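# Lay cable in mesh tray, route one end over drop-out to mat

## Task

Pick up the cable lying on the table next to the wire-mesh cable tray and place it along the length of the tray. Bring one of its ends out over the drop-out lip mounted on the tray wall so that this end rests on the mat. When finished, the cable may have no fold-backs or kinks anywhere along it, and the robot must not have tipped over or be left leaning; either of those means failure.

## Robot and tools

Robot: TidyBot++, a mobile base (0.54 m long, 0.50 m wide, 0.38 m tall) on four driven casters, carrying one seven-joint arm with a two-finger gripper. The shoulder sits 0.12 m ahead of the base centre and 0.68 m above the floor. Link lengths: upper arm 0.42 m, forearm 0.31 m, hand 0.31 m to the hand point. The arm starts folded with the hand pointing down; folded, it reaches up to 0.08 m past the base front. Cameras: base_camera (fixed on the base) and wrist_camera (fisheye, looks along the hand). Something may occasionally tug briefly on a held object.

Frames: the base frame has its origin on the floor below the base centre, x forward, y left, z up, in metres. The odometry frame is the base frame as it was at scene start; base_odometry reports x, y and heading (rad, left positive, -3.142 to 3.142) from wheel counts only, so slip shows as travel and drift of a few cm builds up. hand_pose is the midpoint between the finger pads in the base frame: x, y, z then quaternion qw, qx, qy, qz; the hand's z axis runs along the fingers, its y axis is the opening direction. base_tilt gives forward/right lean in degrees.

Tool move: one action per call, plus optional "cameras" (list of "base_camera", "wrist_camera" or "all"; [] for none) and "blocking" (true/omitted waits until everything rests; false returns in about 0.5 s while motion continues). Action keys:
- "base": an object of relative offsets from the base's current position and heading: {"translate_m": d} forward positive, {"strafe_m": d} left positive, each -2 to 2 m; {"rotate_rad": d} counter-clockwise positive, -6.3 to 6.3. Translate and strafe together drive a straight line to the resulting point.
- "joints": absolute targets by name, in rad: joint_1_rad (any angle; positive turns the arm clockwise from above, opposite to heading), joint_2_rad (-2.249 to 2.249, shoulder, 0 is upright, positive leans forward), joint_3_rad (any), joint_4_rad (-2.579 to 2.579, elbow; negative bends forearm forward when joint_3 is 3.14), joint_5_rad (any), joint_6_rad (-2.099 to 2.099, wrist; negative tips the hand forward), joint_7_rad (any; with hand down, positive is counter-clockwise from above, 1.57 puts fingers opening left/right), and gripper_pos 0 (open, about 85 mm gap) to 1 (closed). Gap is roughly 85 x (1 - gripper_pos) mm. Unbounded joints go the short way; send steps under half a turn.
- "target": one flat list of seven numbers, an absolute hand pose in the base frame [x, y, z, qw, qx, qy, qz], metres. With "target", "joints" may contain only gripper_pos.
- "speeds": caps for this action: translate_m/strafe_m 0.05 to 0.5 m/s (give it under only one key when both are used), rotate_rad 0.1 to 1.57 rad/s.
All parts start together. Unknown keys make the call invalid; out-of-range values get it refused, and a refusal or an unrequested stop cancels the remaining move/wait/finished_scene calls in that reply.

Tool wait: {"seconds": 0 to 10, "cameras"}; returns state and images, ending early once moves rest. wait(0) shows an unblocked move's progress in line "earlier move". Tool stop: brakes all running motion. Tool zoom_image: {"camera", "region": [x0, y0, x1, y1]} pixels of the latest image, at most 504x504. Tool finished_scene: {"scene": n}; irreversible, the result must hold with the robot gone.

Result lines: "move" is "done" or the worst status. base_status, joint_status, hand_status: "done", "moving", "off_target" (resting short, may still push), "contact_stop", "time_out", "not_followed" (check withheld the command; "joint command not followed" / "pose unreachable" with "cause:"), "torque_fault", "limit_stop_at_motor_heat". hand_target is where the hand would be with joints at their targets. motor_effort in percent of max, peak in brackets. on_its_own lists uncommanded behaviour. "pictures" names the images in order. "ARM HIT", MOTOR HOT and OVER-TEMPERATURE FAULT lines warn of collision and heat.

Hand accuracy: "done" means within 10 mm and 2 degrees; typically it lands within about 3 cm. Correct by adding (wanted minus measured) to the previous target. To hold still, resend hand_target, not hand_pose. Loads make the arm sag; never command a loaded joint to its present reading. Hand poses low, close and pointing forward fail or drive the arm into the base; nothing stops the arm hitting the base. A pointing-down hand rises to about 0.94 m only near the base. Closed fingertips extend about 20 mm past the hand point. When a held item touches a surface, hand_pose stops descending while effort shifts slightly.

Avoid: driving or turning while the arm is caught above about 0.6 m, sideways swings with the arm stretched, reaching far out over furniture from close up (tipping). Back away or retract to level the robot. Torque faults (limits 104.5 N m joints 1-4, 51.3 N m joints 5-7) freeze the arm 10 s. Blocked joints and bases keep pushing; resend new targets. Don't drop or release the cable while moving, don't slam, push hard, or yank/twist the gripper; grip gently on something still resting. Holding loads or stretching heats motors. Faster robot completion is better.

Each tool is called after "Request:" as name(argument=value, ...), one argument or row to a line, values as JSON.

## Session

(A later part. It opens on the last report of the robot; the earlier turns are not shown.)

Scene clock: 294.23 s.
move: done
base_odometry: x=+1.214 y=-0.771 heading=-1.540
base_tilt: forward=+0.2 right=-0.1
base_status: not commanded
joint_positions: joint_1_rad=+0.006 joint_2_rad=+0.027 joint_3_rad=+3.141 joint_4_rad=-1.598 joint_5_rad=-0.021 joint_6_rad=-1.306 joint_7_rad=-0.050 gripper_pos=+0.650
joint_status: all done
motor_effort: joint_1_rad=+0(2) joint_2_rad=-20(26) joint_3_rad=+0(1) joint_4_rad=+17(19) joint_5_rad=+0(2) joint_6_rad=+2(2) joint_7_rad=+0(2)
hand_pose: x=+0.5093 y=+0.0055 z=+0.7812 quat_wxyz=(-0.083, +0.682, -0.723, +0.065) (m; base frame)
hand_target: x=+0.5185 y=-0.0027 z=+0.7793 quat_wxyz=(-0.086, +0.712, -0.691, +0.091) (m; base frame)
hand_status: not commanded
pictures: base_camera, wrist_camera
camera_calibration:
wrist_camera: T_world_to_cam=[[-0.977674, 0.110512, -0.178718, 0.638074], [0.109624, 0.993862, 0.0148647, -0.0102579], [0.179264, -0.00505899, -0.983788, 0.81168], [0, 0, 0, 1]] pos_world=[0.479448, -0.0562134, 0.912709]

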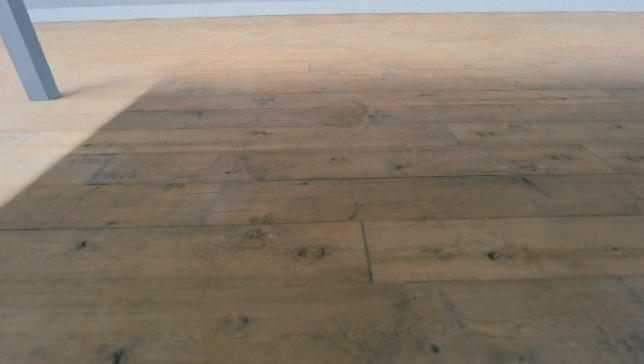

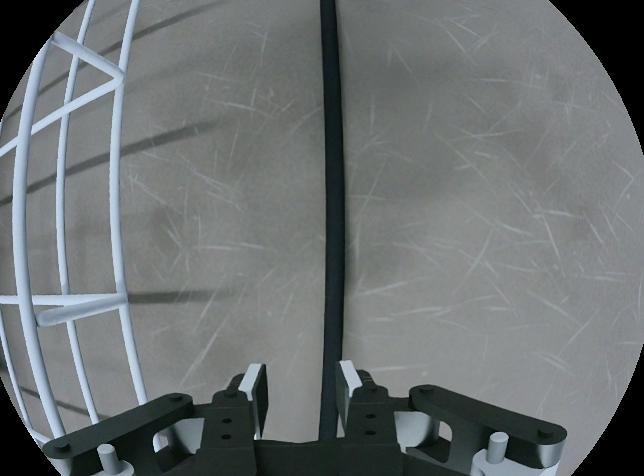

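Request:
move(
  joints={"joint_1_rad":0.01,"joint_2_rad":0.01,"joint_3_rad":3.1416,"joint_4_rad":-1.70,"joint_5_rad":0,"joint_6_rad":-1.18,"joint_7_rad":0.04,"gripper_pos":0.6},
)

Scene clock: 306.60 s.
move: done
base_odometry: x=+1.214 y=-0.771 heading=-1.540
base_tilt: forward=+0.2 right=-0.1
base_status: not commanded
joint_positions: joint_1_rad=+0.006 joint_2_rad=+0.021 joint_3_rad=+3.141 joint_4_rad=-1.683 joint_5_rad=-0.021 joint_6_rad=-1.235 joint_7_rad=-0.050 gripper_pos=+0.600
joint_status: all done
motor_effort: joint_1_rad=+0(1) joint_2_rad=-19(21) joint_3_rad=+0(2) joint_4_rad=+17(19) joint_5_rad=-1(2) joint_6_rad=+2(2) joint_7_rad=+1(2)
hand_pose: x=+0.5021 y=+0.0054 z=+0.7558 quat_wxyz=(-0.080, +0.682, -0.724, +0.063) (m; base frame)
hand_target: x=+0.5120 y=-0.0026 z=+0.7574 quat_wxyz=(-0.086, +0.712, -0.691, +0.091) (m; base frame)
hand_status: not commanded
pictures: base_camera, wrist_camera
camera_calibration:
wrist_camera: T_world_to_cam=[[-0.978936, 0.111873, -0.170788, 0.621198], [0.111143, 0.993708, 0.0138578, -0.00900052], [0.171264, -0.00541604, -0.98521, 0.793082], [0, 0, 0, 1]] pos_world=[0.473287, -0.0562561, 0.88757]

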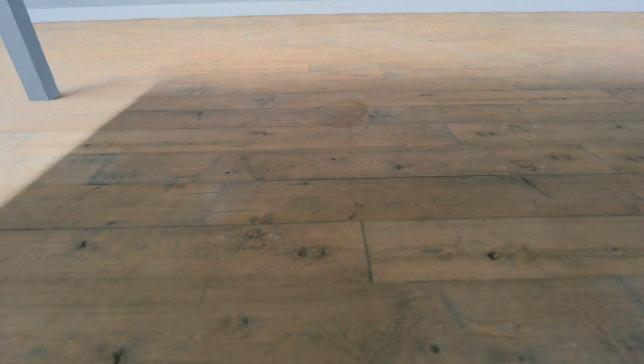

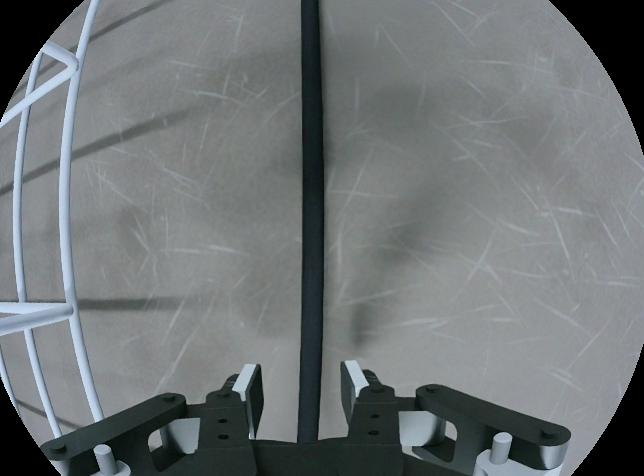

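Centered now. Lower straight down along the axis.

Request:
move(
  joints={"joint_1_rad":0.01,"joint_2_rad":0.015,"joint_3_rad":3.1416,"joint_4_rad":-1.75,"joint_5_rad":0,"joint_6_rad":-1.13,"joint_7_rad":0.04,"gripper_pos":0.6},
)

Request:
move(
  joints={"gripper_pos":0.95},
)

Scene clock: 310.70 s.
move: done
base_odometry: x=+1.214 y=-0.771 heading=-1.540
base_tilt: forward=+0.2 right=-0.1
base_status: not commanded
joint_positions: joint_1_rad=+0.006 joint_2_rad=+0.016 joint_3_rad=+3.141 joint_4_rad=-1.727 joint_5_rad=-0.021 joint_6_rad=-1.183 joint_7_rad=-0.049 gripper_pos=+0.600
joint_status: all done
motor_effort: joint_1_rad=+0(1) joint_2_rad=-18(20) joint_3_rad=+0(1) joint_4_rad=+16(18) joint_5_rad=+0(2) joint_6_rad=+1(2) joint_7_rad=+0(1)
hand_pose: x=+0.5019 y=+0.0053 z=+0.7444 quat_wxyz=(-0.084, +0.681, -0.724, +0.067) (m; base frame)
hand_target: x=+0.5098 y=-0.0026 z=+0.7400 quat_wxyz=(-0.085, +0.712, -0.691, +0.089) (m; base frame)
hand_status: not commanded
pictures: base_camera, wrist_camera
camera_calibration:
wrist_camera: T_world_to_cam=[[-0.97664, 0.1128, -0.182893, 0.626912], [0.111951, 0.993601, 0.0149962, -0.00995576], [0.183414, -0.00582909, -0.983019, 0.774234], [0, 0, 0, 1]] pos_world=[0.471376, -0.0563108, 0.875893]

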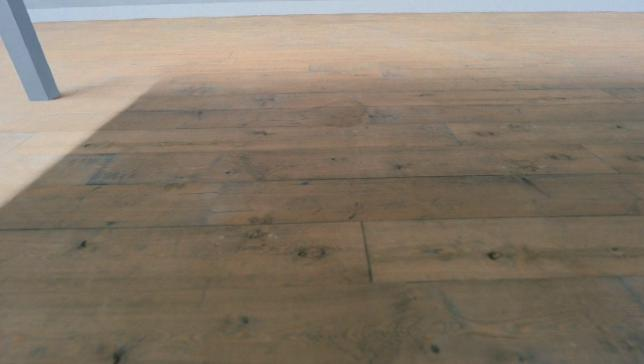

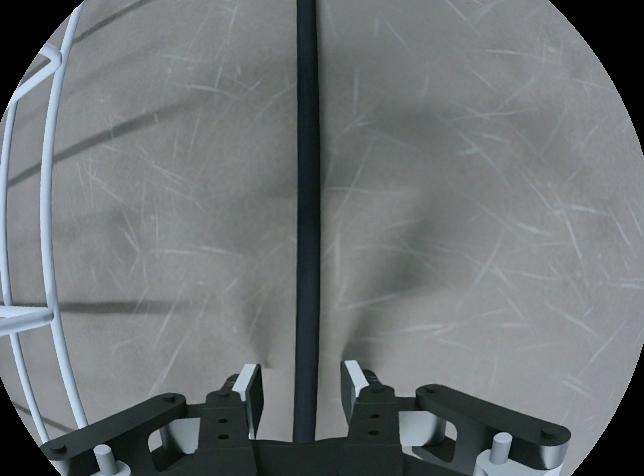

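Scene clock: 311.43 s.
move: done
base_odometry: x=+1.214 y=-0.771 heading=-1.540
base_tilt: forward=+0.2 right=+0.0
base_status: not commanded
joint_positions: joint_1_rad=+0.006 joint_2_rad=+0.016 joint_3_rad=+3.141 joint_4_rad=-1.731 joint_5_rad=-0.021 joint_6_rad=-1.183 joint_7_rad=-0.049 gripper_pos=+0.928
joint_status: all done
motor_effort: joint_1_rad=+1(1) joint_2_rad=-20(20) joint_3_rad=+0(1) joint_4_rad=+18(18) joint_5_rad=+1(1) joint_6_rad=+2(2) joint_7_rad=+1(2)
hand_pose: x=+0.5008 y=+0.0053 z=+0.7434 quat_wxyz=(-0.083, +0.682, -0.724, +0.066) (m; base frame)
hand_target: x=+0.5098 y=-0.0026 z=+0.7400 quat_wxyz=(-0.085, +0.712, -0.691, +0.089) (m; base frame)
hand_status: not commanded
pictures: base_camera, wrist_camera
camera_calibration:
wrist_camera: T_world_to_cam=[[-0.977146, 0.112805, -0.180168, 0.623885], [0.111995, 0.9936, 0.0146979, -0.00962397], [0.180673, -0.0058159, -0.983526, 0.775117], [0, 0, 0, 1]] pos_world=[0.470662, -0.0563072, 0.874893]

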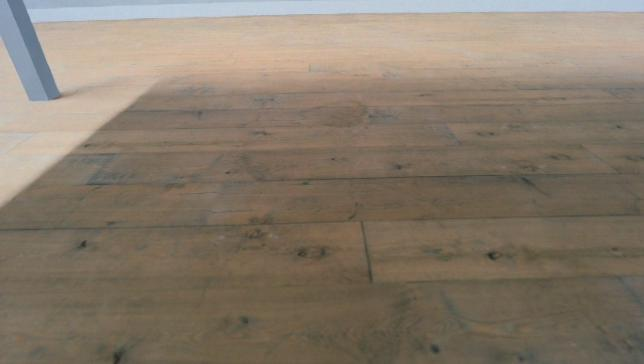

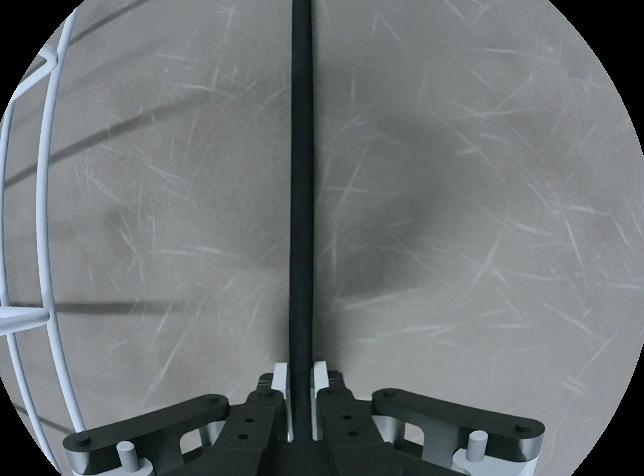

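Request:
move(
  joints={"joint_1_rad":0.01,"joint_2_rad":0.1,"joint_3_rad":3.1416,"joint_4_rad":-1.12,"joint_5_rad":0,"joint_6_rad":-1.75,"joint_7_rad":0.04},
  cameras=[],
)

Request:
move(
  joints={"joint_1_rad":0.01,"joint_2_rad":0.47,"joint_3_rad":3.1416,"joint_4_rad":-0.60,"joint_5_rad":0,"joint_6_rad":-1.68,"joint_7_rad":0.04},
  cameras=["wrist_camera"],
)

Scene clock: 320.50 s.
move: done
base_odometry: x=+1.214 y=-0.771 heading=-1.540
base_tilt: forward=+0.2 right=-0.1
base_status: not commanded
joint_positions: joint_1_rad=+0.006 joint_2_rad=+0.082 joint_3_rad=+3.141 joint_4_rad=-1.139 joint_5_rad=-0.021 joint_6_rad=-1.696 joint_7_rad=-0.049 gripper_pos=+0.928
joint_status: all done
motor_effort: joint_1_rad=+1(1) joint_2_rad=-22(23) joint_3_rad=+0(2) joint_4_rad=+17(20) joint_5_rad=-1(3) joint_6_rad=+1(3) joint_7_rad=+1(2)
hand_pose: x=+0.5181 y=+0.0057 z=+0.9053 quat_wxyz=(-0.088, +0.685, -0.720, +0.070) (m; base frame)
hand_target: x=+0.5094 y=-0.0026 z=+0.9018 quat_wxyz=(-0.059, +0.715, -0.694, +0.062) (m; base frame)
hand_status: not commanded
pictures: none
No camera images: "cameras" was empty.

Scene clock: 322.23 s.
move: done
base_odometry: x=+1.214 y=-0.771 heading=-1.540
base_tilt: forward=+0.3 right=+0.0
base_status: not commanded
joint_positions: joint_1_rad=+0.006 joint_2_rad=+0.457 joint_3_rad=+3.141 joint_4_rad=-0.623 joint_5_rad=-0.021 joint_6_rad=-1.698 joint_7_rad=-0.049 gripper_pos=+0.928
joint_status: all done
motor_effort: joint_1_rad=+0(1) joint_2_rad=-35(37) joint_3_rad=-1(2) joint_4_rad=+18(19) joint_5_rad=-1(2) joint_6_rad=+4(4) joint_7_rad=+1(2)
hand_pose: x=+0.6926 y=+0.0047 z=+0.9170 quat_wxyz=(-0.138, +0.678, -0.712, +0.118) (m; base frame)
hand_target: x=+0.7041 y=-0.0045 z=+0.9201 quat_wxyz=(-0.134, +0.704, -0.683, +0.141) (m; base frame)
hand_status: not commanded
pictures: wrist_camera
camera_calibration:
wrist_camera: T_world_to_cam=[[-0.939635, 0.102307, -0.326527, 0.950899], [0.0984046, 0.994738, 0.0284938, -0.0362626], [0.327724, -0.00535796, -0.944758, 0.773872], [0, 0, 0, 1]] pos_world=[0.64345, -0.0570652, 1.04265]

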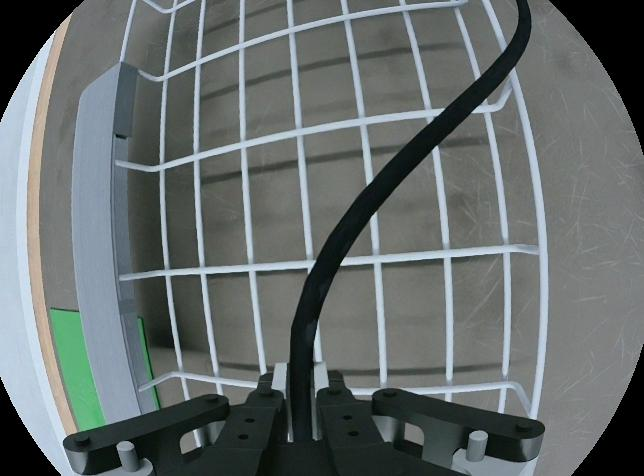

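Request:
move(
  base={"strafe_m":-0.08},
  speeds={"strafe_m":0.15},
  joints={"joint_1_rad":0.01,"joint_2_rad":0.43,"joint_3_rad":3.1416,"joint_4_rad":-0.86,"joint_5_rad":0,"joint_6_rad":-1.42,"joint_7_rad":-0.2},
  cameras=["wrist_camera"],
)

Scene clock: 329.97 s.
move: done
base_odometry: x=+1.134 y=-0.774 heading=-1.540
base_tilt: forward=+0.2 right=-0.1
base_status: done
joint_positions: joint_1_rad=+0.007 joint_2_rad=+0.440 joint_3_rad=+3.140 joint_4_rad=-0.842 joint_5_rad=-0.021 joint_6_rad=-1.481 joint_7_rad=-0.117 gripper_pos=+0.928
joint_status: all done
motor_effort: joint_1_rad=+0(4) joint_2_rad=-36(38) joint_3_rad=+0(2) joint_4_rad=+19(20) joint_5_rad=+0(3) joint_6_rad=+3(4) joint_7_rad=+1(2)
hand_pose: x=+0.7145 y=+0.0039 z=+0.8628 quat_wxyz=(-0.147, +0.651, -0.735, +0.117) (m; base frame)
hand_target: x=+0.7267 y=-0.0047 z=+0.8686 quat_wxyz=(-0.165, +0.615, -0.759, +0.136) (m; base frame)
hand_status: not commanded
pictures: wrist_camera
camera_calibration:
wrist_camera: T_world_to_cam=[[-0.926191, 0.174098, -0.334455, 0.950776], [0.16482, 0.984723, 0.0561628, -0.107411], [0.339123, -0.00310732, -0.940737, 0.703803], [0, 0, 0, 1]] pos_world=[0.659627, -0.0575709, 0.986118]

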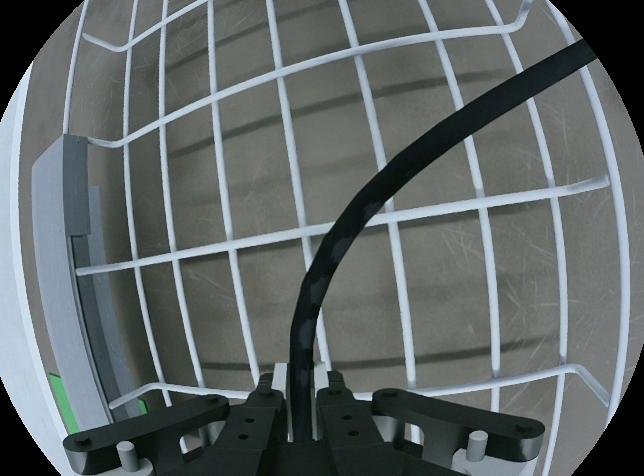

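Request:
move(
  joints={"joint_1_rad":0.01,"joint_2_rad":0.43,"joint_3_rad":3.1416,"joint_4_rad":-0.98,"joint_5_rad":0,"joint_6_rad":-1.30,"joint_7_rad":-0.35},
  cameras=["wrist_camera"],
)

Request:
move(
  joints={"gripper_pos":0.7},
  cameras=["wrist_camera"],
)

Scene clock: 335.70 s.
move: done
base_odometry: x=+1.134 y=-0.774 heading=-1.540
base_tilt: forward=+0.1 right=-0.1
base_status: not commanded
joint_positions: joint_1_rad=+0.007 joint_2_rad=+0.432 joint_3_rad=+3.140 joint_4_rad=-0.963 joint_5_rad=-0.021 joint_6_rad=-1.362 joint_7_rad=-0.259 gripper_pos=+0.928
joint_status: all done
motor_effort: joint_1_rad=+0(1) joint_2_rad=-36(37) joint_3_rad=+0(1) joint_4_rad=+19(20) joint_5_rad=-1(1) joint_6_rad=+4(5) joint_7_rad=+1(2)
hand_pose: x=+0.7216 y=+0.0038 z=+0.8304 quat_wxyz=(-0.158, +0.596, -0.780, +0.109) (m; base frame)
hand_target: x=+0.7349 y=-0.0048 z=+0.8319 quat_wxyz=(-0.175, +0.556, -0.803, +0.124) (m; base frame)
hand_status: not commanded
pictures: wrist_camera
camera_calibration:
wrist_camera: T_world_to_cam=[[-0.891868, 0.314483, -0.325071, 0.913465], [0.294976, 0.949262, 0.109045, -0.244329], [0.342871, 0.00136584, -0.939382, 0.667127], [0, 0, 0, 1]] pos_world=[0.658024, -0.0562486, 0.950271]

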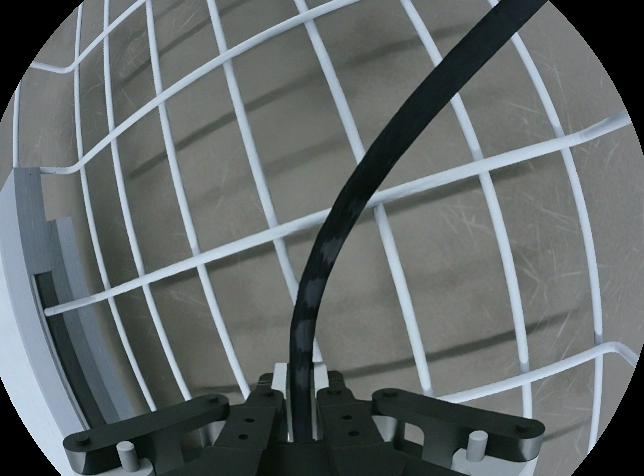

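Scene clock: 336.37 s.
move: done
base_odometry: x=+1.134 y=-0.774 heading=-1.540
base_tilt: forward=+0.3 right=-0.1
base_status: not commanded
joint_positions: joint_1_rad=+0.007 joint_2_rad=+0.432 joint_3_rad=+3.140 joint_4_rad=-0.963 joint_5_rad=-0.021 joint_6_rad=-1.355 joint_7_rad=-0.260 gripper_pos=+0.700
joint_status: all done
motor_effort: joint_1_rad=+0(1) joint_2_rad=-36(37) joint_3_rad=-1(1) joint_4_rad=+19(19) joint_5_rad=+0(1) joint_6_rad=+3(4) joint_7_rad=+1(2)
hand_pose: x=+0.7236 y=+0.0038 z=+0.8313 quat_wxyz=(-0.161, +0.595, -0.780, +0.111) (m; base frame)
hand_target: x=+0.7349 y=-0.0048 z=+0.8319 quat_wxyz=(-0.175, +0.556, -0.803, +0.124) (m; base frame)
hand_status: not commanded
pictures: wrist_camera
camera_calibration:
wrist_camera: T_world_to_cam=[[-0.889206, 0.315533, -0.331287, 0.918813], [0.295189, 0.948914, 0.111474, -0.247176], [0.349537, 0.00133106, -0.936922, 0.660344], [0, 0, 0, 1]] pos_world=[0.659163, -0.0562462, 0.950635]

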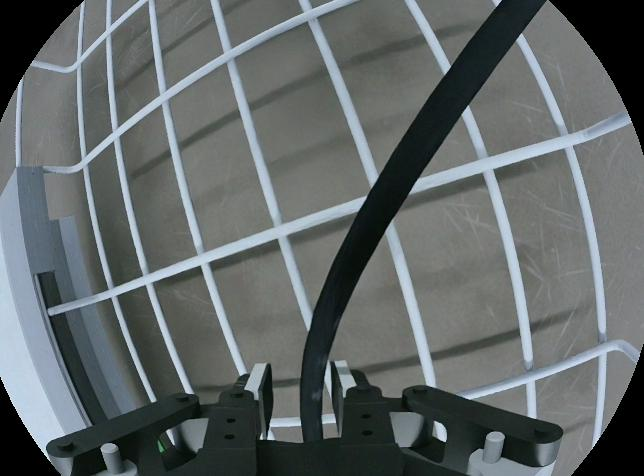

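Released mostly; open a bit more, raise and retract while moving to the next station.

Request:
move(
  joints={"joint_1_rad":0.01,"joint_2_rad":0.45,"joint_3_rad":3.1416,"joint_4_rad":-0.62,"joint_5_rad":0,"joint_6_rad":-1.68,"joint_7_rad":-0.1,"gripper_pos":0.6},
  cameras=["wrist_camera"],
)

Request:
move(
  joints={"joint_1_rad":0.01,"joint_2_rad":0.02,"joint_3_rad":3.1416,"joint_4_rad":-1.12,"joint_5_rad":0,"joint_6_rad":-1.85,"joint_7_rad":0.05},
  cameras=["wrist_camera"],
)

Request:
move(
  base={"strafe_m":-0.45},
  joints={"joint_1_rad":0.01,"joint_2_rad":-0.10,"joint_3_rad":3.1416,"joint_4_rad":-1.33,"joint_5_rad":0,"joint_6_rad":-1.86,"joint_7_rad":0.05},
  cameras=["wrist_camera"],
)

Scene clock: 344.90 s.
move: done
base_odometry: x=+1.134 y=-0.774 heading=-1.540
base_tilt: forward=+0.2 right=+0.0
base_status: not commanded
joint_positions: joint_1_rad=+0.007 joint_2_rad=+0.433 joint_3_rad=+3.140 joint_4_rad=-0.636 joint_5_rad=-0.021 joint_6_rad=-1.626 joint_7_rad=-0.187 gripper_pos=+0.600
joint_status: all done
motor_effort: joint_1_rad=-1(1) joint_2_rad=-34(39) joint_3_rad=-1(2) joint_4_rad=+16(21) joint_5_rad=+1(2) joint_6_rad=+3(4) joint_7_rad=+1(1)
hand_pose: x=+0.7054 y=+0.0040 z=+0.9345 quat_wxyz=(-0.177, +0.622, -0.751, +0.134) (m; base frame)
hand_target: x=+0.6966 y=-0.0044 z=+0.9239 quat_wxyz=(-0.144, +0.654, -0.731, +0.131) (m; base frame)
hand_status: not commanded
pictures: wrist_camera
camera_calibration:
wrist_camera: T_world_to_cam=[[-0.888848, 0.240195, -0.390198, 0.991877], [0.22045, 0.970724, 0.0953789, -0.185823], [0.401684, -0.00124184, -0.915777, 0.706911], [0, 0, 0, 1]] pos_world=[0.638638, -0.056984, 1.05213]

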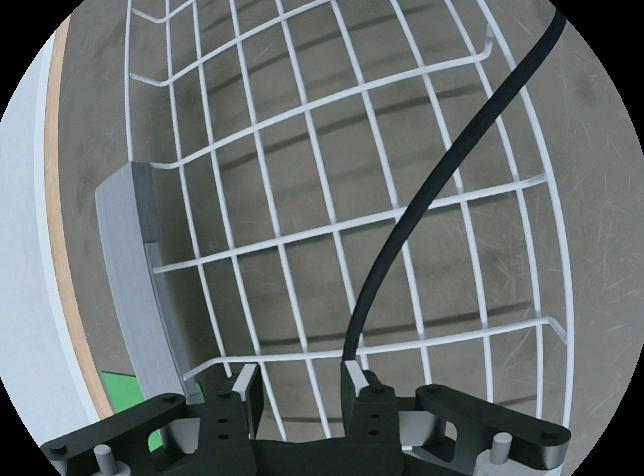

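Scene clock: 346.60 s.
move: done
base_odometry: x=+1.134 y=-0.774 heading=-1.540
base_tilt: forward=+0.3 right=-0.2
base_status: not commanded
joint_positions: joint_1_rad=+0.007 joint_2_rad=+0.023 joint_3_rad=+3.140 joint_4_rad=-1.097 joint_5_rad=-0.021 joint_6_rad=-1.798 joint_7_rad=-0.041 gripper_pos=+0.600
joint_status: all done
motor_effort: joint_1_rad=+0(1) joint_2_rad=-18(37) joint_3_rad=+0(2) joint_4_rad=+16(19) joint_5_rad=+0(2) joint_6_rad=+2(4) joint_7_rad=+1(2)
hand_pose: x=+0.4807 y=+0.0054 z=+0.9360 quat_wxyz=(-0.087, +0.688, -0.717, +0.071) (m; base frame)
hand_target: x=+0.4600 y=-0.0021 z=+0.9260 quat_wxyz=(-0.052, +0.719, -0.691, +0.055) (m; base frame)
hand_status: not commanded
pictures: wrist_camera
camera_calibration:
wrist_camera: T_world_to_cam=[[-0.976895, 0.0931274, -0.192362, 0.650275], [0.0924699, 0.995638, 0.0124133, 0.00124686], [0.192679, -0.00566129, -0.981245, 0.960355], [0, 0, 0, 1]] pos_world=[0.450094, -0.056363, 1.06742]

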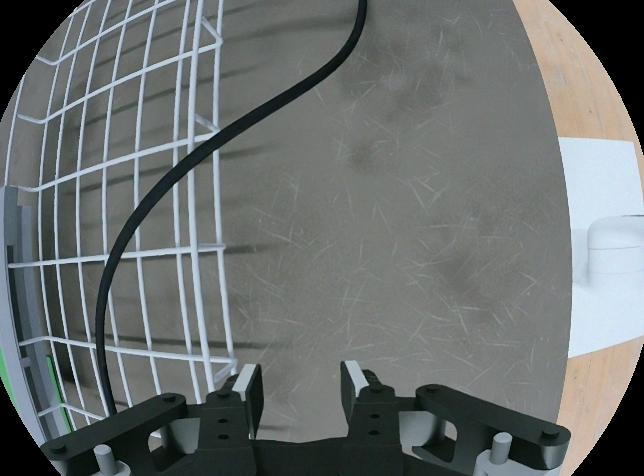

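Scene clock: 348.87 s.
move: done
base_odometry: x=+0.684 y=-0.788 heading=-1.540
base_tilt: forward=+0.2 right=+0.0
base_status: done
joint_positions: joint_1_rad=+0.009 joint_2_rad=-0.092 joint_3_rad=+3.143 joint_4_rad=-1.308 joint_5_rad=-0.020 joint_6_rad=-1.809 joint_7_rad=-0.040 gripper_pos=+0.600
joint_status: all done
motor_effort: joint_1_rad=+0(2) joint_2_rad=-13(19) joint_3_rad=+0(2) joint_4_rad=+17(18) joint_5_rad=-1(2) joint_6_rad=+0(2) joint_7_rad=+0(2)
hand_pose: x=+0.4112 y=+0.0045 z=+0.9009 quat_wxyz=(-0.049, +0.690, -0.721, +0.034) (m; base frame)
hand_target: x=+0.3893 y=-0.0014 z=+0.8947 quat_wxyz=(-0.018, +0.721, -0.693, +0.019) (m; base frame)
hand_status: not commanded
pictures: wrist_camera
camera_calibration:
wrist_camera: T_world_to_cam=[[-0.991672, 0.0955712, -0.0863332, 0.486243], [0.0956957, 0.995407, 0.00270584, 0.0163808], [0.0861953, -0.00557841, -0.996263, 0.996603], [0, 0, 0, 1]] pos_world=[0.394723, -0.0572169, 1.03481]

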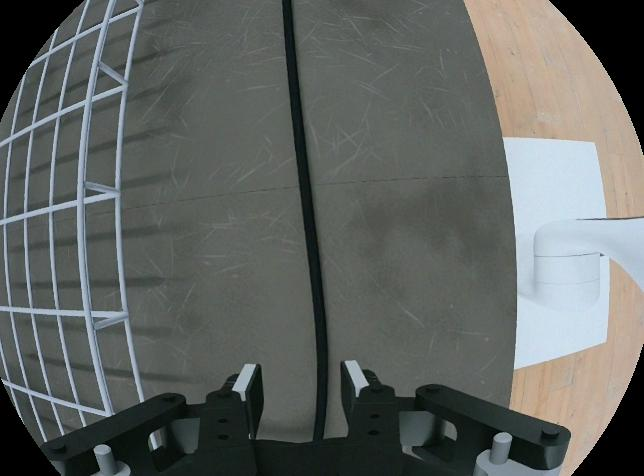

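Request:
move(
  joints={"joint_1_rad":0.01,"joint_2_rad":-0.012,"joint_3_rad":3.1416,"joint_4_rad":-1.64,"joint_5_rad":0,"joint_6_rad":-1.47,"joint_7_rad":0.15,"gripper_pos":0.5},
  cameras=["wrist_camera"],
)

Scene clock: 357.60 s.
move: done
base_odometry: x=+0.684 y=-0.788 heading=-1.540
base_tilt: forward=+0.2 right=-0.1
base_status: not commanded
joint_positions: joint_1_rad=+0.009 joint_2_rad=-0.022 joint_3_rad=+3.143 joint_4_rad=-1.621 joint_5_rad=-0.020 joint_6_rad=-1.526 joint_7_rad=+0.059 gripper_pos=+0.500
joint_status: all done
motor_effort: joint_1_rad=+0(1) joint_2_rad=-18(19) joint_3_rad=-1(1) joint_4_rad=+17(19) joint_5_rad=-1(2) joint_6_rad=+0(2) joint_7_rad=+1(1)
hand_pose: x=+0.4292 y=+0.0046 z=+0.7826 quat_wxyz=(-0.013, +0.724, -0.690, -0.001) (m; base frame)
hand_target: x=+0.4414 y=-0.0019 z=+0.7736 quat_wxyz=(-0.014, +0.755, -0.656, +0.017) (m; base frame)
hand_status: not commanded
pictures: wrist_camera
camera_calibration:
wrist_camera: T_world_to_cam=[[-0.999938, 0.00297433, 0.0107696, 0.421916], [0.0029009, 0.999972, -0.00682722, 0.0622339], [-0.0107896, -0.00679555, -0.999919, 0.921632], [0, 0, 0, 1]] pos_world=[0.431653, -0.0572241, 0.917438]

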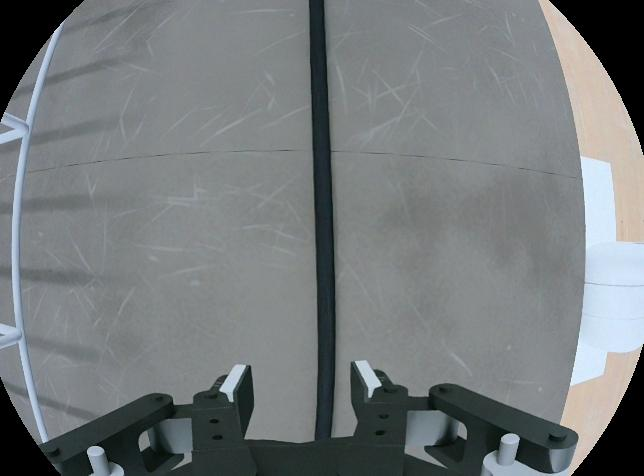

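Request:
move(
  joints={"joint_1_rad":0.01,"joint_2_rad":-0.038,"joint_3_rad":3.1416,"joint_4_rad":-1.74,"joint_5_rad":0,"joint_6_rad":-1.39,"joint_7_rad":0.15,"gripper_pos":0.5},
  cameras=["wrist_camera"],
)

Request:
move(
  joints={"joint_1_rad":0.01,"joint_2_rad":-0.038,"joint_3_rad":3.1416,"joint_4_rad":-1.78,"joint_5_rad":0,"joint_6_rad":-1.35,"joint_7_rad":0.15,"gripper_pos":0.5},
  cameras=["wrist_camera"],
)

Scene clock: 365.53 s.
move: done
base_odometry: x=+0.684 y=-0.788 heading=-1.540
base_tilt: forward=+0.2 right=-0.1
base_status: not commanded
joint_positions: joint_1_rad=+0.009 joint_2_rad=-0.026 joint_3_rad=+3.143 joint_4_rad=-1.723 joint_5_rad=-0.020 joint_6_rad=-1.445 joint_7_rad=+0.060 gripper_pos=+0.500
joint_status: all done
motor_effort: joint_1_rad=+0(1) joint_2_rad=-17(18) joint_3_rad=+0(1) joint_4_rad=+16(18) joint_5_rad=-1(2) joint_6_rad=+0(1) joint_7_rad=+0(2)
hand_pose: x=+0.4200 y=+0.0046 z=+0.7516 quat_wxyz=(-0.007, +0.724, -0.690, -0.007) (m; base frame)
hand_target: x=+0.4301 y=-0.0018 z=+0.7502 quat_wxyz=(-0.016, +0.755, -0.656, +0.019) (m; base frame)
hand_status: not commanded
pictures: wrist_camera
camera_calibration:
wrist_camera: T_world_to_cam=[[-0.999591, 0.00310516, 0.0284312, 0.399562], [0.00291193, 0.999972, -0.00683529, 0.0619996], [-0.0284516, -0.0067497, -0.999572, 0.897685], [0, 0, 0, 1]] pos_world=[0.424759, -0.0571794, 0.886365]

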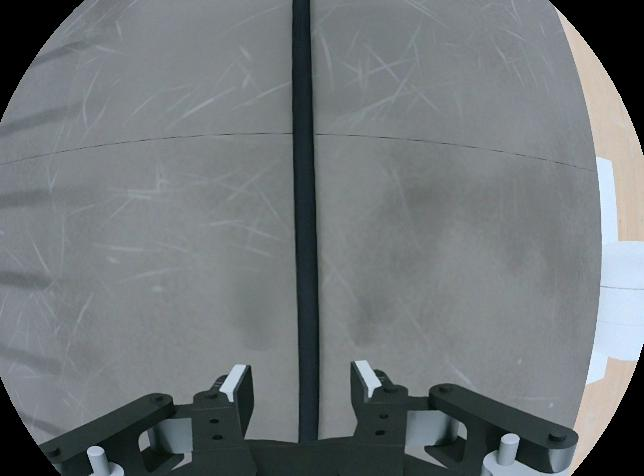

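Scene clock: 366.23 s.
move: done
base_odometry: x=+0.684 y=-0.788 heading=-1.540
base_tilt: forward=+0.2 right=-0.1
base_status: not commanded
joint_positions: joint_1_rad=+0.009 joint_2_rad=-0.027 joint_3_rad=+3.143 joint_4_rad=-1.764 joint_5_rad=-0.020 joint_6_rad=-1.401 joint_7_rad=+0.060 gripper_pos=+0.500
joint_status: all done
motor_effort: joint_1_rad=+0(1) joint_2_rad=-17(18) joint_3_rad=-1(1) joint_4_rad=+16(18) joint_5_rad=+0(1) joint_6_rad=+0(1) joint_7_rad=+0(1)
hand_pose: x=+0.4189 y=+0.0046 z=+0.7393 quat_wxyz=(-0.009, +0.723, -0.690, -0.006) (m; base frame)
hand_target: x=+0.4282 y=-0.0017 z=+0.7378 quat_wxyz=(-0.016, +0.755, -0.656, +0.019) (m; base frame)
hand_status: not commanded
pictures: wrist_camera
camera_calibration:
wrist_camera: T_world_to_cam=[[-0.999704, 0.00393663, 0.024015, 0.402203], [0.00376965, 0.999968, -0.0069948, 0.0617078], [-0.0240418, -0.0069022, -0.999687, 0.883629], [0, 0, 0, 1]] pos_world=[0.423095, -0.0571902, 0.874125]

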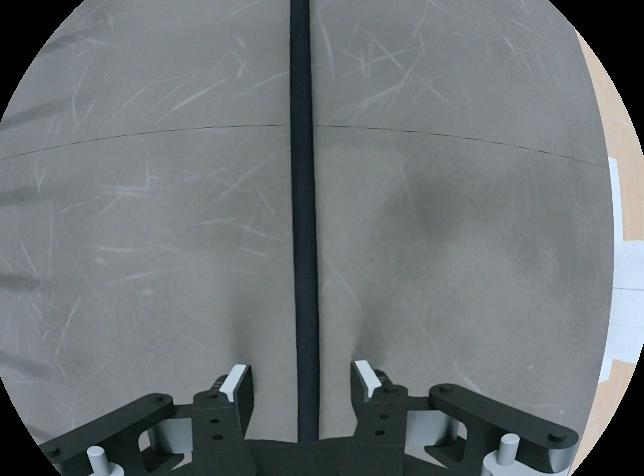

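Request:
move(
  joints={"gripper_pos":0.95},
  cameras=[],
)

Request:
move(
  joints={"joint_1_rad":0.01,"joint_2_rad":0.02,"joint_3_rad":3.1416,"joint_4_rad":-1.15,"joint_5_rad":0,"joint_6_rad":-1.85,"joint_7_rad":0.1},
  cameras=["wrist_camera"],
)

Request:
move(
  base={"strafe_m":-0.08},
  speeds={"strafe_m":0.15},
  joints={"joint_1_rad":0.01,"joint_2_rad":0.47,"joint_3_rad":3.1416,"joint_4_rad":-0.60,"joint_5_rad":0,"joint_6_rad":-1.68,"joint_7_rad":0.0},
  cameras=["wrist_camera"],
)

Scene clock: 374.27 s.
move: done
base_odometry: x=+0.684 y=-0.788 heading=-1.540
base_tilt: forward=+0.2 right=+0.0
base_status: not commanded
joint_positions: joint_1_rad=+0.009 joint_2_rad=-0.034 joint_3_rad=+3.143 joint_4_rad=-1.764 joint_5_rad=-0.020 joint_6_rad=-1.401 joint_7_rad=+0.060 gripper_pos=+0.931
joint_status: all done
motor_effort: joint_1_rad=+0(1) joint_2_rad=-16(17) joint_3_rad=-1(1) joint_4_rad=+16(17) joint_5_rad=-1(1) joint_6_rad=+0(1) joint_7_rad=+1(2)
hand_pose: x=+0.4186 y=+0.0046 z=+0.7414 quat_wxyz=(-0.011, +0.723, -0.690, -0.003) (m; base frame)
hand_target: x=+0.4282 y=-0.0017 z=+0.7378 quat_wxyz=(-0.016, +0.755, -0.656, +0.019) (m; base frame)
hand_status: not commanded
pictures: none
No camera images: "cameras" was empty.

Scene clock: 376.13 s.
move: done
base_odometry: x=+0.684 y=-0.788 heading=-1.540
base_tilt: forward=+0.1 right=-0.1
base_status: not commanded
joint_positions: joint_1_rad=+0.009 joint_2_rad=+0.001 joint_3_rad=+3.143 joint_4_rad=-1.170 joint_5_rad=-0.020 joint_6_rad=-1.796 joint_7_rad=+0.060 gripper_pos=+0.931
joint_status: all done
motor_effort: joint_1_rad=+0(1) joint_2_rad=-19(19) joint_3_rad=-1(2) joint_4_rad=+16(19) joint_5_rad=-1(2) joint_6_rad=+2(2) joint_7_rad=+2(2)
hand_pose: x=+0.4633 y=+0.0041 z=+0.9185 quat_wxyz=(-0.067, +0.724, -0.684, +0.057) (m; base frame)
hand_target: x=+0.4546 y=-0.0020 z=+0.9161 quat_wxyz=(-0.041, +0.737, -0.673, +0.045) (m; base frame)
hand_status: not commanded
pictures: wrist_camera
camera_calibration:
wrist_camera: T_world_to_cam=[[-0.989188, -0.0042468, -0.146588, 0.594109], [-0.00286424, 0.999949, -0.00964131, 0.0688174], [0.146622, -0.0091172, -0.989151, 0.975067], [0, 0, 0, 1]] pos_world=[0.444917, -0.057401, 1.05224]

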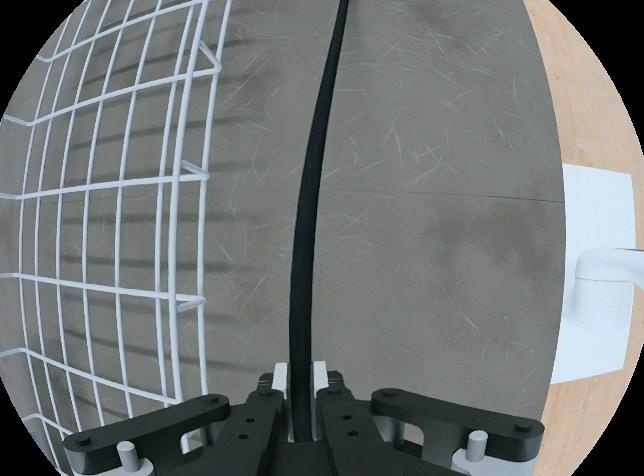

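Scene clock: 377.90 s.
move: done
base_odometry: x=+0.604 y=-0.790 heading=-1.540
base_tilt: forward=+0.2 right=-0.1
base_status: done
joint_positions: joint_1_rad=+0.012 joint_2_rad=+0.458 joint_3_rad=+3.142 joint_4_rad=-0.622 joint_5_rad=-0.020 joint_6_rad=-1.741 joint_7_rad=+0.060 gripper_pos=+0.931
joint_status: all done
motor_effort: joint_1_rad=-1(3) joint_2_rad=-35(37) joint_3_rad=-1(3) joint_4_rad=+17(19) joint_5_rad=-1(3) joint_6_rad=+3(4) joint_7_rad=+0(2)
hand_pose: x=+0.6804 y=+0.0009 z=+0.9122 quat_wxyz=(-0.116, +0.717, -0.679, +0.111) (m; base frame)
hand_target: x=+0.7041 y=-0.0045 z=+0.9202 quat_wxyz=(-0.137, +0.690, -0.697, +0.138) (m; base frame)
hand_status: not commanded
pictures: wrist_camera
camera_calibration:
wrist_camera: T_world_to_cam=[[-0.957279, -0.00146616, -0.289162, 0.916265], [0.0018176, 0.999937, -0.0110873, 0.0706422], [0.28916, -0.0111392, -0.957216, 0.81087], [0, 0, 0, 1]] pos_world=[0.642522, -0.0602619, 1.04191]

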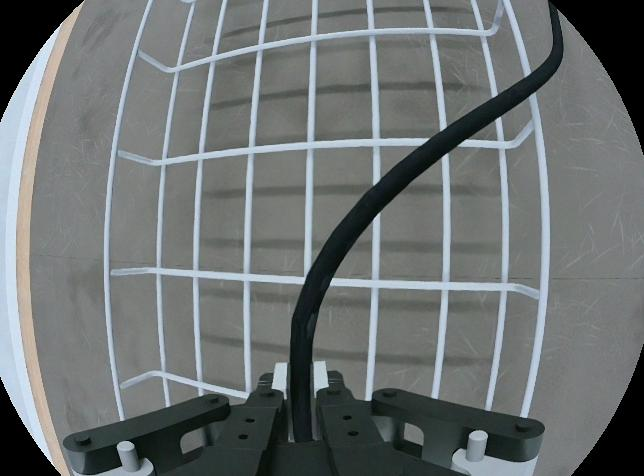

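Request:
move(
  base={"strafe_m":-0.03},
  speeds={"strafe_m":0.1},
  joints={"joint_1_rad":0.01,"joint_2_rad":0.43,"joint_3_rad":3.1416,"joint_4_rad":-0.90,"joint_5_rad":0,"joint_6_rad":-1.38,"joint_7_rad":-0.2},
  cameras=["wrist_camera"],
)

Request:
move(
  joints={"joint_1_rad":0.01,"joint_2_rad":0.43,"joint_3_rad":3.1416,"joint_4_rad":-1.0,"joint_5_rad":0,"joint_6_rad":-1.28,"joint_7_rad":-0.25},
  cameras=["wrist_camera"],
)

Scene clock: 386.63 s.
move: done
base_odometry: x=+0.574 y=-0.791 heading=-1.540
base_tilt: forward=+0.2 right=+0.0
base_status: done
joint_positions: joint_1_rad=+0.014 joint_2_rad=+0.438 joint_3_rad=+3.142 joint_4_rad=-0.882 joint_5_rad=-0.020 joint_6_rad=-1.443 joint_7_rad=-0.110 gripper_pos=+0.931
joint_status: all done
motor_effort: joint_1_rad=+0(3) joint_2_rad=-35(38) joint_3_rad=-1(2) joint_4_rad=+19(20) joint_5_rad=-1(3) joint_6_rad=+4(4) joint_7_rad=+1(2)
hand_pose: x=+0.7171 y=-0.0008 z=+0.8516 quat_wxyz=(-0.146, +0.651, -0.736, +0.119) (m; base frame)
hand_target: x=+0.7299 y=-0.0048 z=+0.8565 quat_wxyz=(-0.165, +0.615, -0.759, +0.136) (m; base frame)
hand_status: not commanded
pictures: wrist_camera
camera_calibration:
wrist_camera: T_world_to_cam=[[-0.925616, 0.175314, -0.335409, 0.950698], [0.167298, 0.984487, 0.0528913, -0.101491], [0.339478, -0.00715619, -0.940587, 0.692004], [0, 0, 0, 1]] pos_world=[0.662041, -0.0618012, 0.97513]

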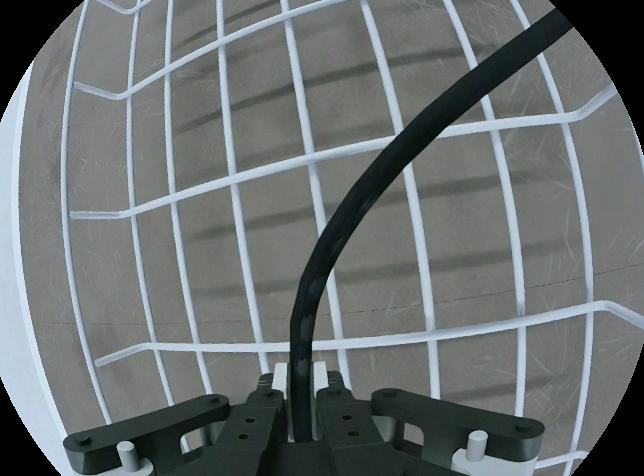

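Scene clock: 387.53 s.
move: done
base_odometry: x=+0.574 y=-0.791 heading=-1.540
base_tilt: forward=+0.2 right=+0.0
base_status: not commanded
joint_positions: joint_1_rad=+0.014 joint_2_rad=+0.430 joint_3_rad=+3.142 joint_4_rad=-0.981 joint_5_rad=-0.020 joint_6_rad=-1.342 joint_7_rad=-0.160 gripper_pos=+0.931
joint_status: all done
motor_effort: joint_1_rad=-1(1) joint_2_rad=-36(38) joint_3_rad=-1(2) joint_4_rad=+19(20) joint_5_rad=-1(2) joint_6_rad=+4(4) joint_7_rad=+0(1)
hand_pose: x=+0.7229 y=-0.0009 z=+0.8260 quat_wxyz=(-0.153, +0.631, -0.751, +0.119) (m; base frame)
hand_target: x=+0.7359 y=-0.0048 z=+0.8256 quat_wxyz=(-0.168, +0.595, -0.774, +0.132) (m; base frame)
hand_status: not commanded
pictures: wrist_camera
camera_calibration:
wrist_camera: T_world_to_cam=[[-0.912855, 0.225748, -0.340197, 0.942294], [0.213648, 0.974168, 0.0731544, -0.151258], [0.347924, -0.00590324, -0.937504, 0.657349], [0, 0, 0, 1]] pos_world=[0.663786, -0.0614903, 0.947899]

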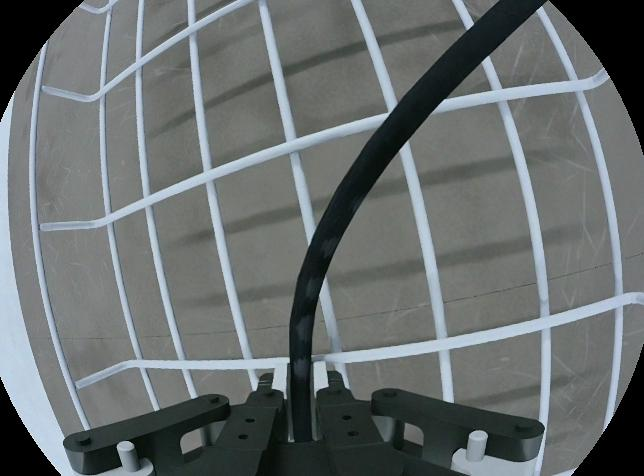

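Request:
move(
  joints={"gripper_pos":0.6},
  cameras=["wrist_camera"],
)

Request:
move(
  joints={"joint_1_rad":0.01,"joint_2_rad":0.45,"joint_3_rad":3.1416,"joint_4_rad":-0.62,"joint_5_rad":0,"joint_6_rad":-1.68,"joint_7_rad":-0.1,"gripper_pos":0.6},
  cameras=[],
)

Request:
move(
  joints={"joint_1_rad":0.01,"joint_2_rad":0.02,"joint_3_rad":3.1416,"joint_4_rad":-1.12,"joint_5_rad":0,"joint_6_rad":-1.85,"joint_7_rad":0.05},
  cameras=["wrist_camera"],
)

Request:
move(
  base={"strafe_m":-0.40},
  joints={"joint_1_rad":0.01,"joint_2_rad":-0.10,"joint_3_rad":3.1416,"joint_4_rad":-1.33,"joint_5_rad":0,"joint_6_rad":-1.86,"joint_7_rad":0.05},
  cameras=["wrist_camera"],
)

Scene clock: 398.93 s.
move: done
base_odometry: x=+0.574 y=-0.791 heading=-1.540
base_tilt: forward=+0.2 right=-0.1
base_status: not commanded
joint_positions: joint_1_rad=+0.014 joint_2_rad=+0.430 joint_3_rad=+3.142 joint_4_rad=-0.981 joint_5_rad=-0.020 joint_6_rad=-1.330 joint_7_rad=-0.161 gripper_pos=+0.600
joint_status: all done
motor_effort: joint_1_rad=+0(2) joint_2_rad=-35(37) joint_3_rad=+0(1) joint_4_rad=+19(19) joint_5_rad=-1(1) joint_6_rad=+3(4) joint_7_rad=+0(3)
hand_pose: x=+0.7263 y=-0.0009 z=+0.8274 quat_wxyz=(-0.157, +0.630, -0.751, +0.122) (m; base frame)
hand_target: x=+0.7359 y=-0.0048 z=+0.8256 quat_wxyz=(-0.168, +0.595, -0.774, +0.132) (m; base frame)
hand_status: not commanded
pictures: wrist_camera
camera_calibration:
wrist_camera: T_world_to_cam=[[-0.908464, 0.227002, -0.350948, 0.951553], [0.213976, 0.973876, 0.0760292, -0.154704], [0.359038, -0.0060245, -0.933303, 0.645926], [0, 0, 0, 1]] pos_world=[0.665642, -0.0614505, 0.948552]

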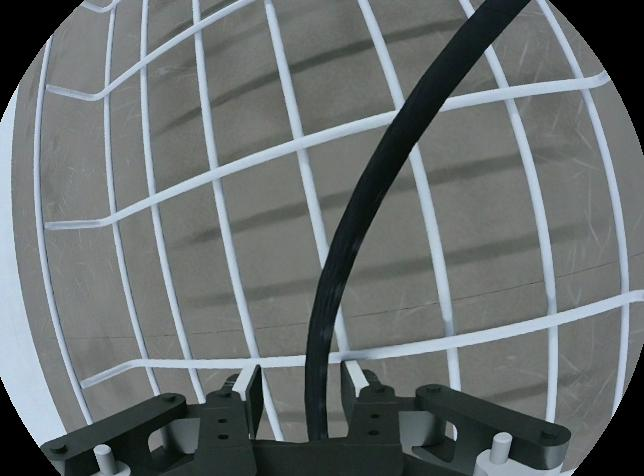

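Scene clock: 400.73 s.
move: done
base_odometry: x=+0.574 y=-0.791 heading=-1.540
base_tilt: forward=+0.2 right=-0.1
base_status: not commanded
joint_positions: joint_1_rad=+0.014 joint_2_rad=+0.431 joint_3_rad=+3.142 joint_4_rad=-0.636 joint_5_rad=-0.020 joint_6_rad=-1.628 joint_7_rad=-0.160 gripper_pos=+0.600
joint_status: all done
motor_effort: joint_1_rad=+0(1) joint_2_rad=-34(39) joint_3_rad=-1(2) joint_4_rad=+17(20) joint_5_rad=+0(2) joint_6_rad=+3(4) joint_7_rad=+1(2)
hand_pose: x=+0.7046 y=-0.0005 z=+0.9348 quat_wxyz=(-0.174, +0.629, -0.745, +0.137) (m; base frame)
hand_target: x=+0.6966 y=-0.0044 z=+0.9239 quat_wxyz=(-0.144, +0.654, -0.731, +0.131) (m; base frame)
hand_status: not commanded
pictures: none
No camera images: "cameras" was empty.

Scene clock: 402.43 s.
move: done
base_odometry: x=+0.574 y=-0.791 heading=-1.540
base_tilt: forward=+0.3 right=+0.0
base_status: not commanded
joint_positions: joint_1_rad=+0.014 joint_2_rad=+0.023 joint_3_rad=+3.142 joint_4_rad=-1.097 joint_5_rad=-0.020 joint_6_rad=-1.798 joint_7_rad=-0.041 gripper_pos=+0.600
joint_status: all done
motor_effort: joint_1_rad=+0(1) joint_2_rad=-19(37) joint_3_rad=+0(1) joint_4_rad=+16(18) joint_5_rad=+0(2) joint_6_rad=+1(4) joint_7_rad=+1(2)
hand_pose: x=+0.4807 y=+0.0025 z=+0.9360 quat_wxyz=(-0.087, +0.685, -0.719, +0.071) (m; base frame)
hand_target: x=+0.4601 y=-0.0021 z=+0.9260 quat_wxyz=(-0.052, +0.719, -0.691, +0.055) (m; base frame)
hand_status: not commanded
pictures: wrist_camera
camera_calibration:
wrist_camera: T_world_to_cam=[[-0.976129, 0.100698, -0.192437, 0.650273], [0.100284, 0.994887, 0.0119178, 0.000884393], [0.192653, -0.00766504, -0.981237, 0.960347], [0, 0, 0, 1]] pos_world=[0.449648, -0.0590003, 1.06745]

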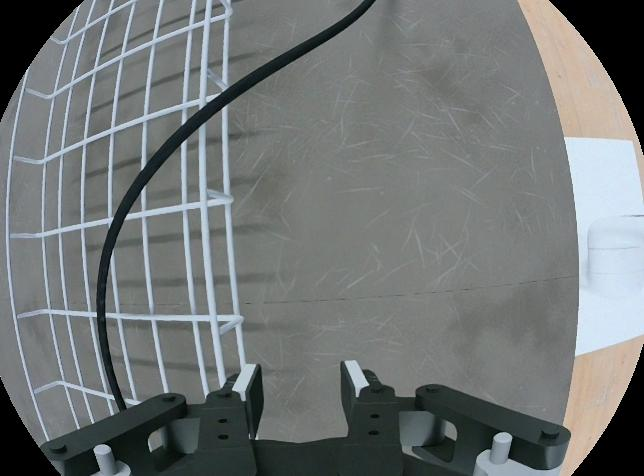

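Scene clock: 404.60 s.
move: done
base_odometry: x=+0.174 y=-0.804 heading=-1.540
base_tilt: forward=+0.2 right=-0.1
base_status: done
joint_positions: joint_1_rad=+0.012 joint_2_rad=-0.093 joint_3_rad=+3.144 joint_4_rad=-1.308 joint_5_rad=-0.020 joint_6_rad=-1.809 joint_7_rad=-0.040 gripper_pos=+0.600
joint_status: all done
motor_effort: joint_1_rad=+0(2) joint_2_rad=-13(20) joint_3_rad=+0(3) joint_4_rad=+16(17) joint_5_rad=-1(2) joint_6_rad=+1(2) joint_7_rad=+2(2)
hand_pose: x=+0.4112 y=+0.0031 z=+0.9010 quat_wxyz=(-0.048, +0.689, -0.723, +0.034) (m; base frame)
hand_target: x=+0.3893 y=-0.0014 z=+0.8947 quat_wxyz=(-0.018, +0.721, -0.693, +0.019) (m; base frame)
hand_status: not commanded
pictures: wrist_camera
camera_calibration:
wrist_camera: T_world_to_cam=[[-0.991236, 0.09994, -0.0863867, 0.486235], [0.100108, 0.994974, 0.00239894, 0.0162387], [0.0861922, -0.00627007, -0.996259, 0.996619], [0, 0, 0, 1]] pos_world=[0.394447, -0.0585026, 1.03486]

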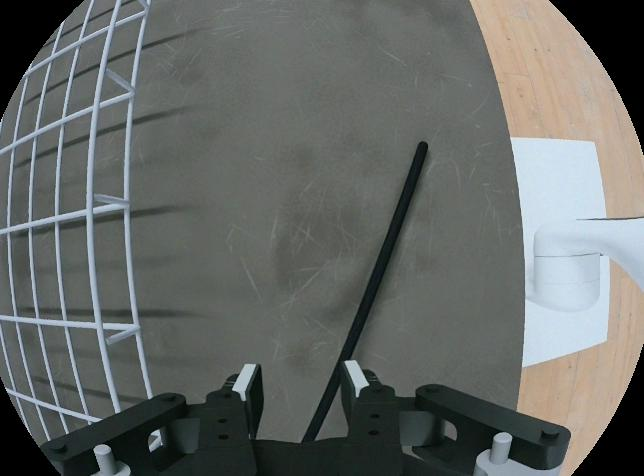

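Request:
move(
  base={"strafe_m":-0.09},
  joints={"joint_1_rad":0.01,"joint_2_rad":-0.20,"joint_3_rad":3.1416,"joint_4_rad":-1.82,"joint_5_rad":0,"joint_6_rad":-1.49,"joint_7_rad":-0.32,"gripper_pos":0.5},
  cameras=["wrist_camera"],
)

Scene clock: 426.10 s.
move: done
base_odometry: x=+0.084 y=-0.807 heading=-1.540
base_tilt: forward=+0.2 right=+0.0
base_status: done
joint_positions: joint_1_rad=+0.012 joint_2_rad=-0.185 joint_3_rad=+3.144 joint_4_rad=-1.799 joint_5_rad=-0.020 joint_6_rad=-1.546 joint_7_rad=-0.229 gripper_pos=+0.500
joint_status: all done
motor_effort: joint_1_rad=+0(2) joint_2_rad=-11(15) joint_3_rad=+0(3) joint_4_rad=+16(18) joint_5_rad=-1(2) joint_6_rad=+0(2) joint_7_rad=+0(2)
hand_pose: x=+0.3501 y=+0.0040 z=+0.7706 quat_wxyz=(+0.001, +0.616, -0.788, -0.014) (m; base frame)
hand_target: x=+0.3592 y=-0.0011 z=+0.7676 quat_wxyz=(-0.013, +0.581, -0.814, +0.009) (m; base frame)
hand_status: not commanded
pictures: wrist_camera
camera_calibration:
wrist_camera: T_world_to_cam=[[-0.955554, 0.290413, 0.0507569, 0.295419], [0.290158, 0.956897, -0.012487, -0.0331349], [-0.0521955, 0.00279553, -0.998633, 0.92231], [0, 0, 0, 1]] pos_world=[0.340044, -0.0566652, 0.905641]

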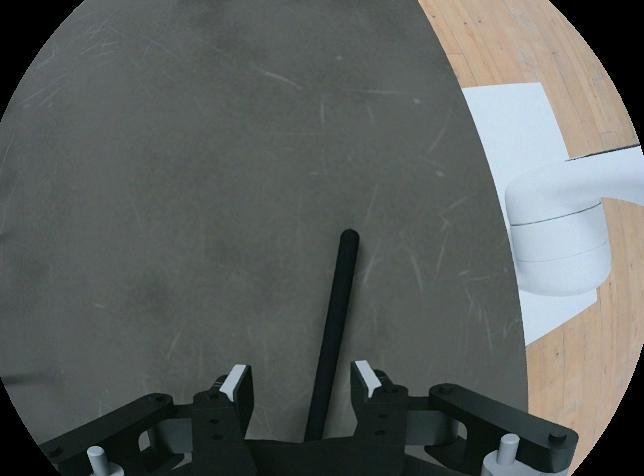

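Request:
move(
  joints={"joint_1_rad":0.01,"joint_2_rad":-0.235,"joint_3_rad":3.1416,"joint_4_rad":-1.90,"joint_5_rad":0,"joint_6_rad":-1.40,"joint_7_rad":-0.47,"gripper_pos":0.5},
  cameras=["wrist_camera"],
)

Request:
move(
  joints={"joint_1_rad":0.01,"joint_2_rad":-0.235,"joint_3_rad":3.1416,"joint_4_rad":-1.94,"joint_5_rad":0,"joint_6_rad":-1.36,"joint_7_rad":-0.47,"gripper_pos":0.5},
  cameras=["wrist_camera"],
)

Scene clock: 434.47 s.
move: done
base_odometry: x=+0.084 y=-0.807 heading=-1.540
base_tilt: forward=+0.2 right=-0.1
base_status: not commanded
joint_positions: joint_1_rad=+0.012 joint_2_rad=-0.221 joint_3_rad=+3.144 joint_4_rad=-1.882 joint_5_rad=-0.020 joint_6_rad=-1.454 joint_7_rad=-0.380 gripper_pos=+0.500
joint_status: all done
motor_effort: joint_1_rad=+0(1) joint_2_rad=-10(12) joint_3_rad=+0(1) joint_4_rad=+17(18) joint_5_rad=+0(2) joint_6_rad=+0(1) joint_7_rad=+0(2)
hand_pose: x=+0.3483 y=+0.0040 z=+0.7530 quat_wxyz=(-0.017, +0.554, -0.833, -0.001) (m; base frame)
hand_target: x=+0.3578 y=-0.0010 z=+0.7511 quat_wxyz=(-0.033, +0.518, -0.854, +0.020) (m; base frame)
hand_status: not commanded
pictures: wrist_camera
camera_calibration:
wrist_camera: T_world_to_cam=[[-0.901382, 0.432867, 0.0116533, 0.304599], [0.432924, 0.901426, 0.00280442, -0.0938431], [-0.00929069, 0.00757287, -0.999928, 0.890563], [0, 0, 0, 1]] pos_world=[0.323461, -0.0540022, 0.887212]

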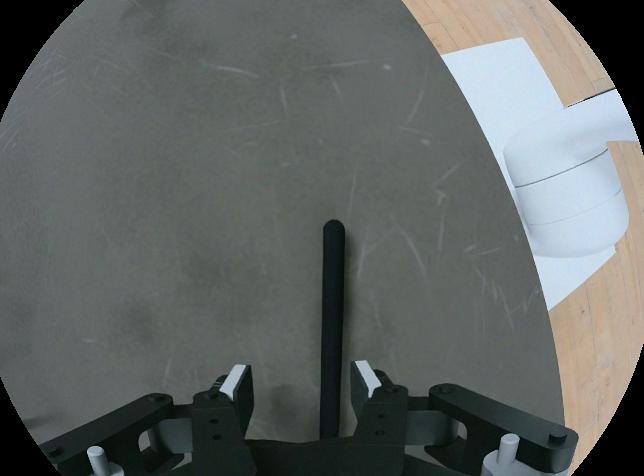

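Scene clock: 435.17 s.
move: done
base_odometry: x=+0.084 y=-0.807 heading=-1.540
base_tilt: forward=+0.2 right=-0.1
base_status: not commanded
joint_positions: joint_1_rad=+0.012 joint_2_rad=-0.222 joint_3_rad=+3.144 joint_4_rad=-1.924 joint_5_rad=-0.020 joint_6_rad=-1.411 joint_7_rad=-0.380 gripper_pos=+0.500
joint_status: all done
motor_effort: joint_1_rad=+0(1) joint_2_rad=-9(11) joint_3_rad=+0(1) joint_4_rad=+16(17) joint_5_rad=+0(2) joint_6_rad=+0(1) joint_7_rad=+1(2)
hand_pose: x=+0.3472 y=+0.0040 z=+0.7402 quat_wxyz=(-0.018, +0.553, -0.833, +0.000) (m; base frame)
hand_target: x=+0.3564 y=-0.0010 z=+0.7386 quat_wxyz=(-0.033, +0.518, -0.854, +0.020) (m; base frame)
hand_status: not commanded
pictures: wrist_camera
camera_calibration:
wrist_camera: T_world_to_cam=[[-0.900905, 0.433902, 0.00992224, 0.304822], [0.433953, 0.900929, 0.00351437, -0.0941769], [-0.00741434, 0.00747189, -0.999945, 0.877146], [0, 0, 0, 1]] pos_world=[0.321987, -0.0539701, 0.874404]

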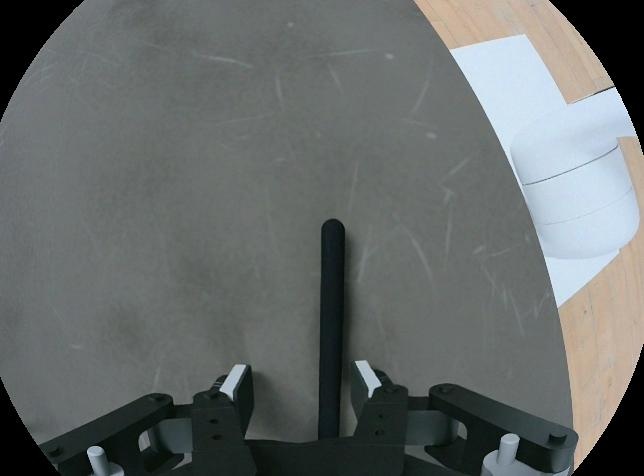

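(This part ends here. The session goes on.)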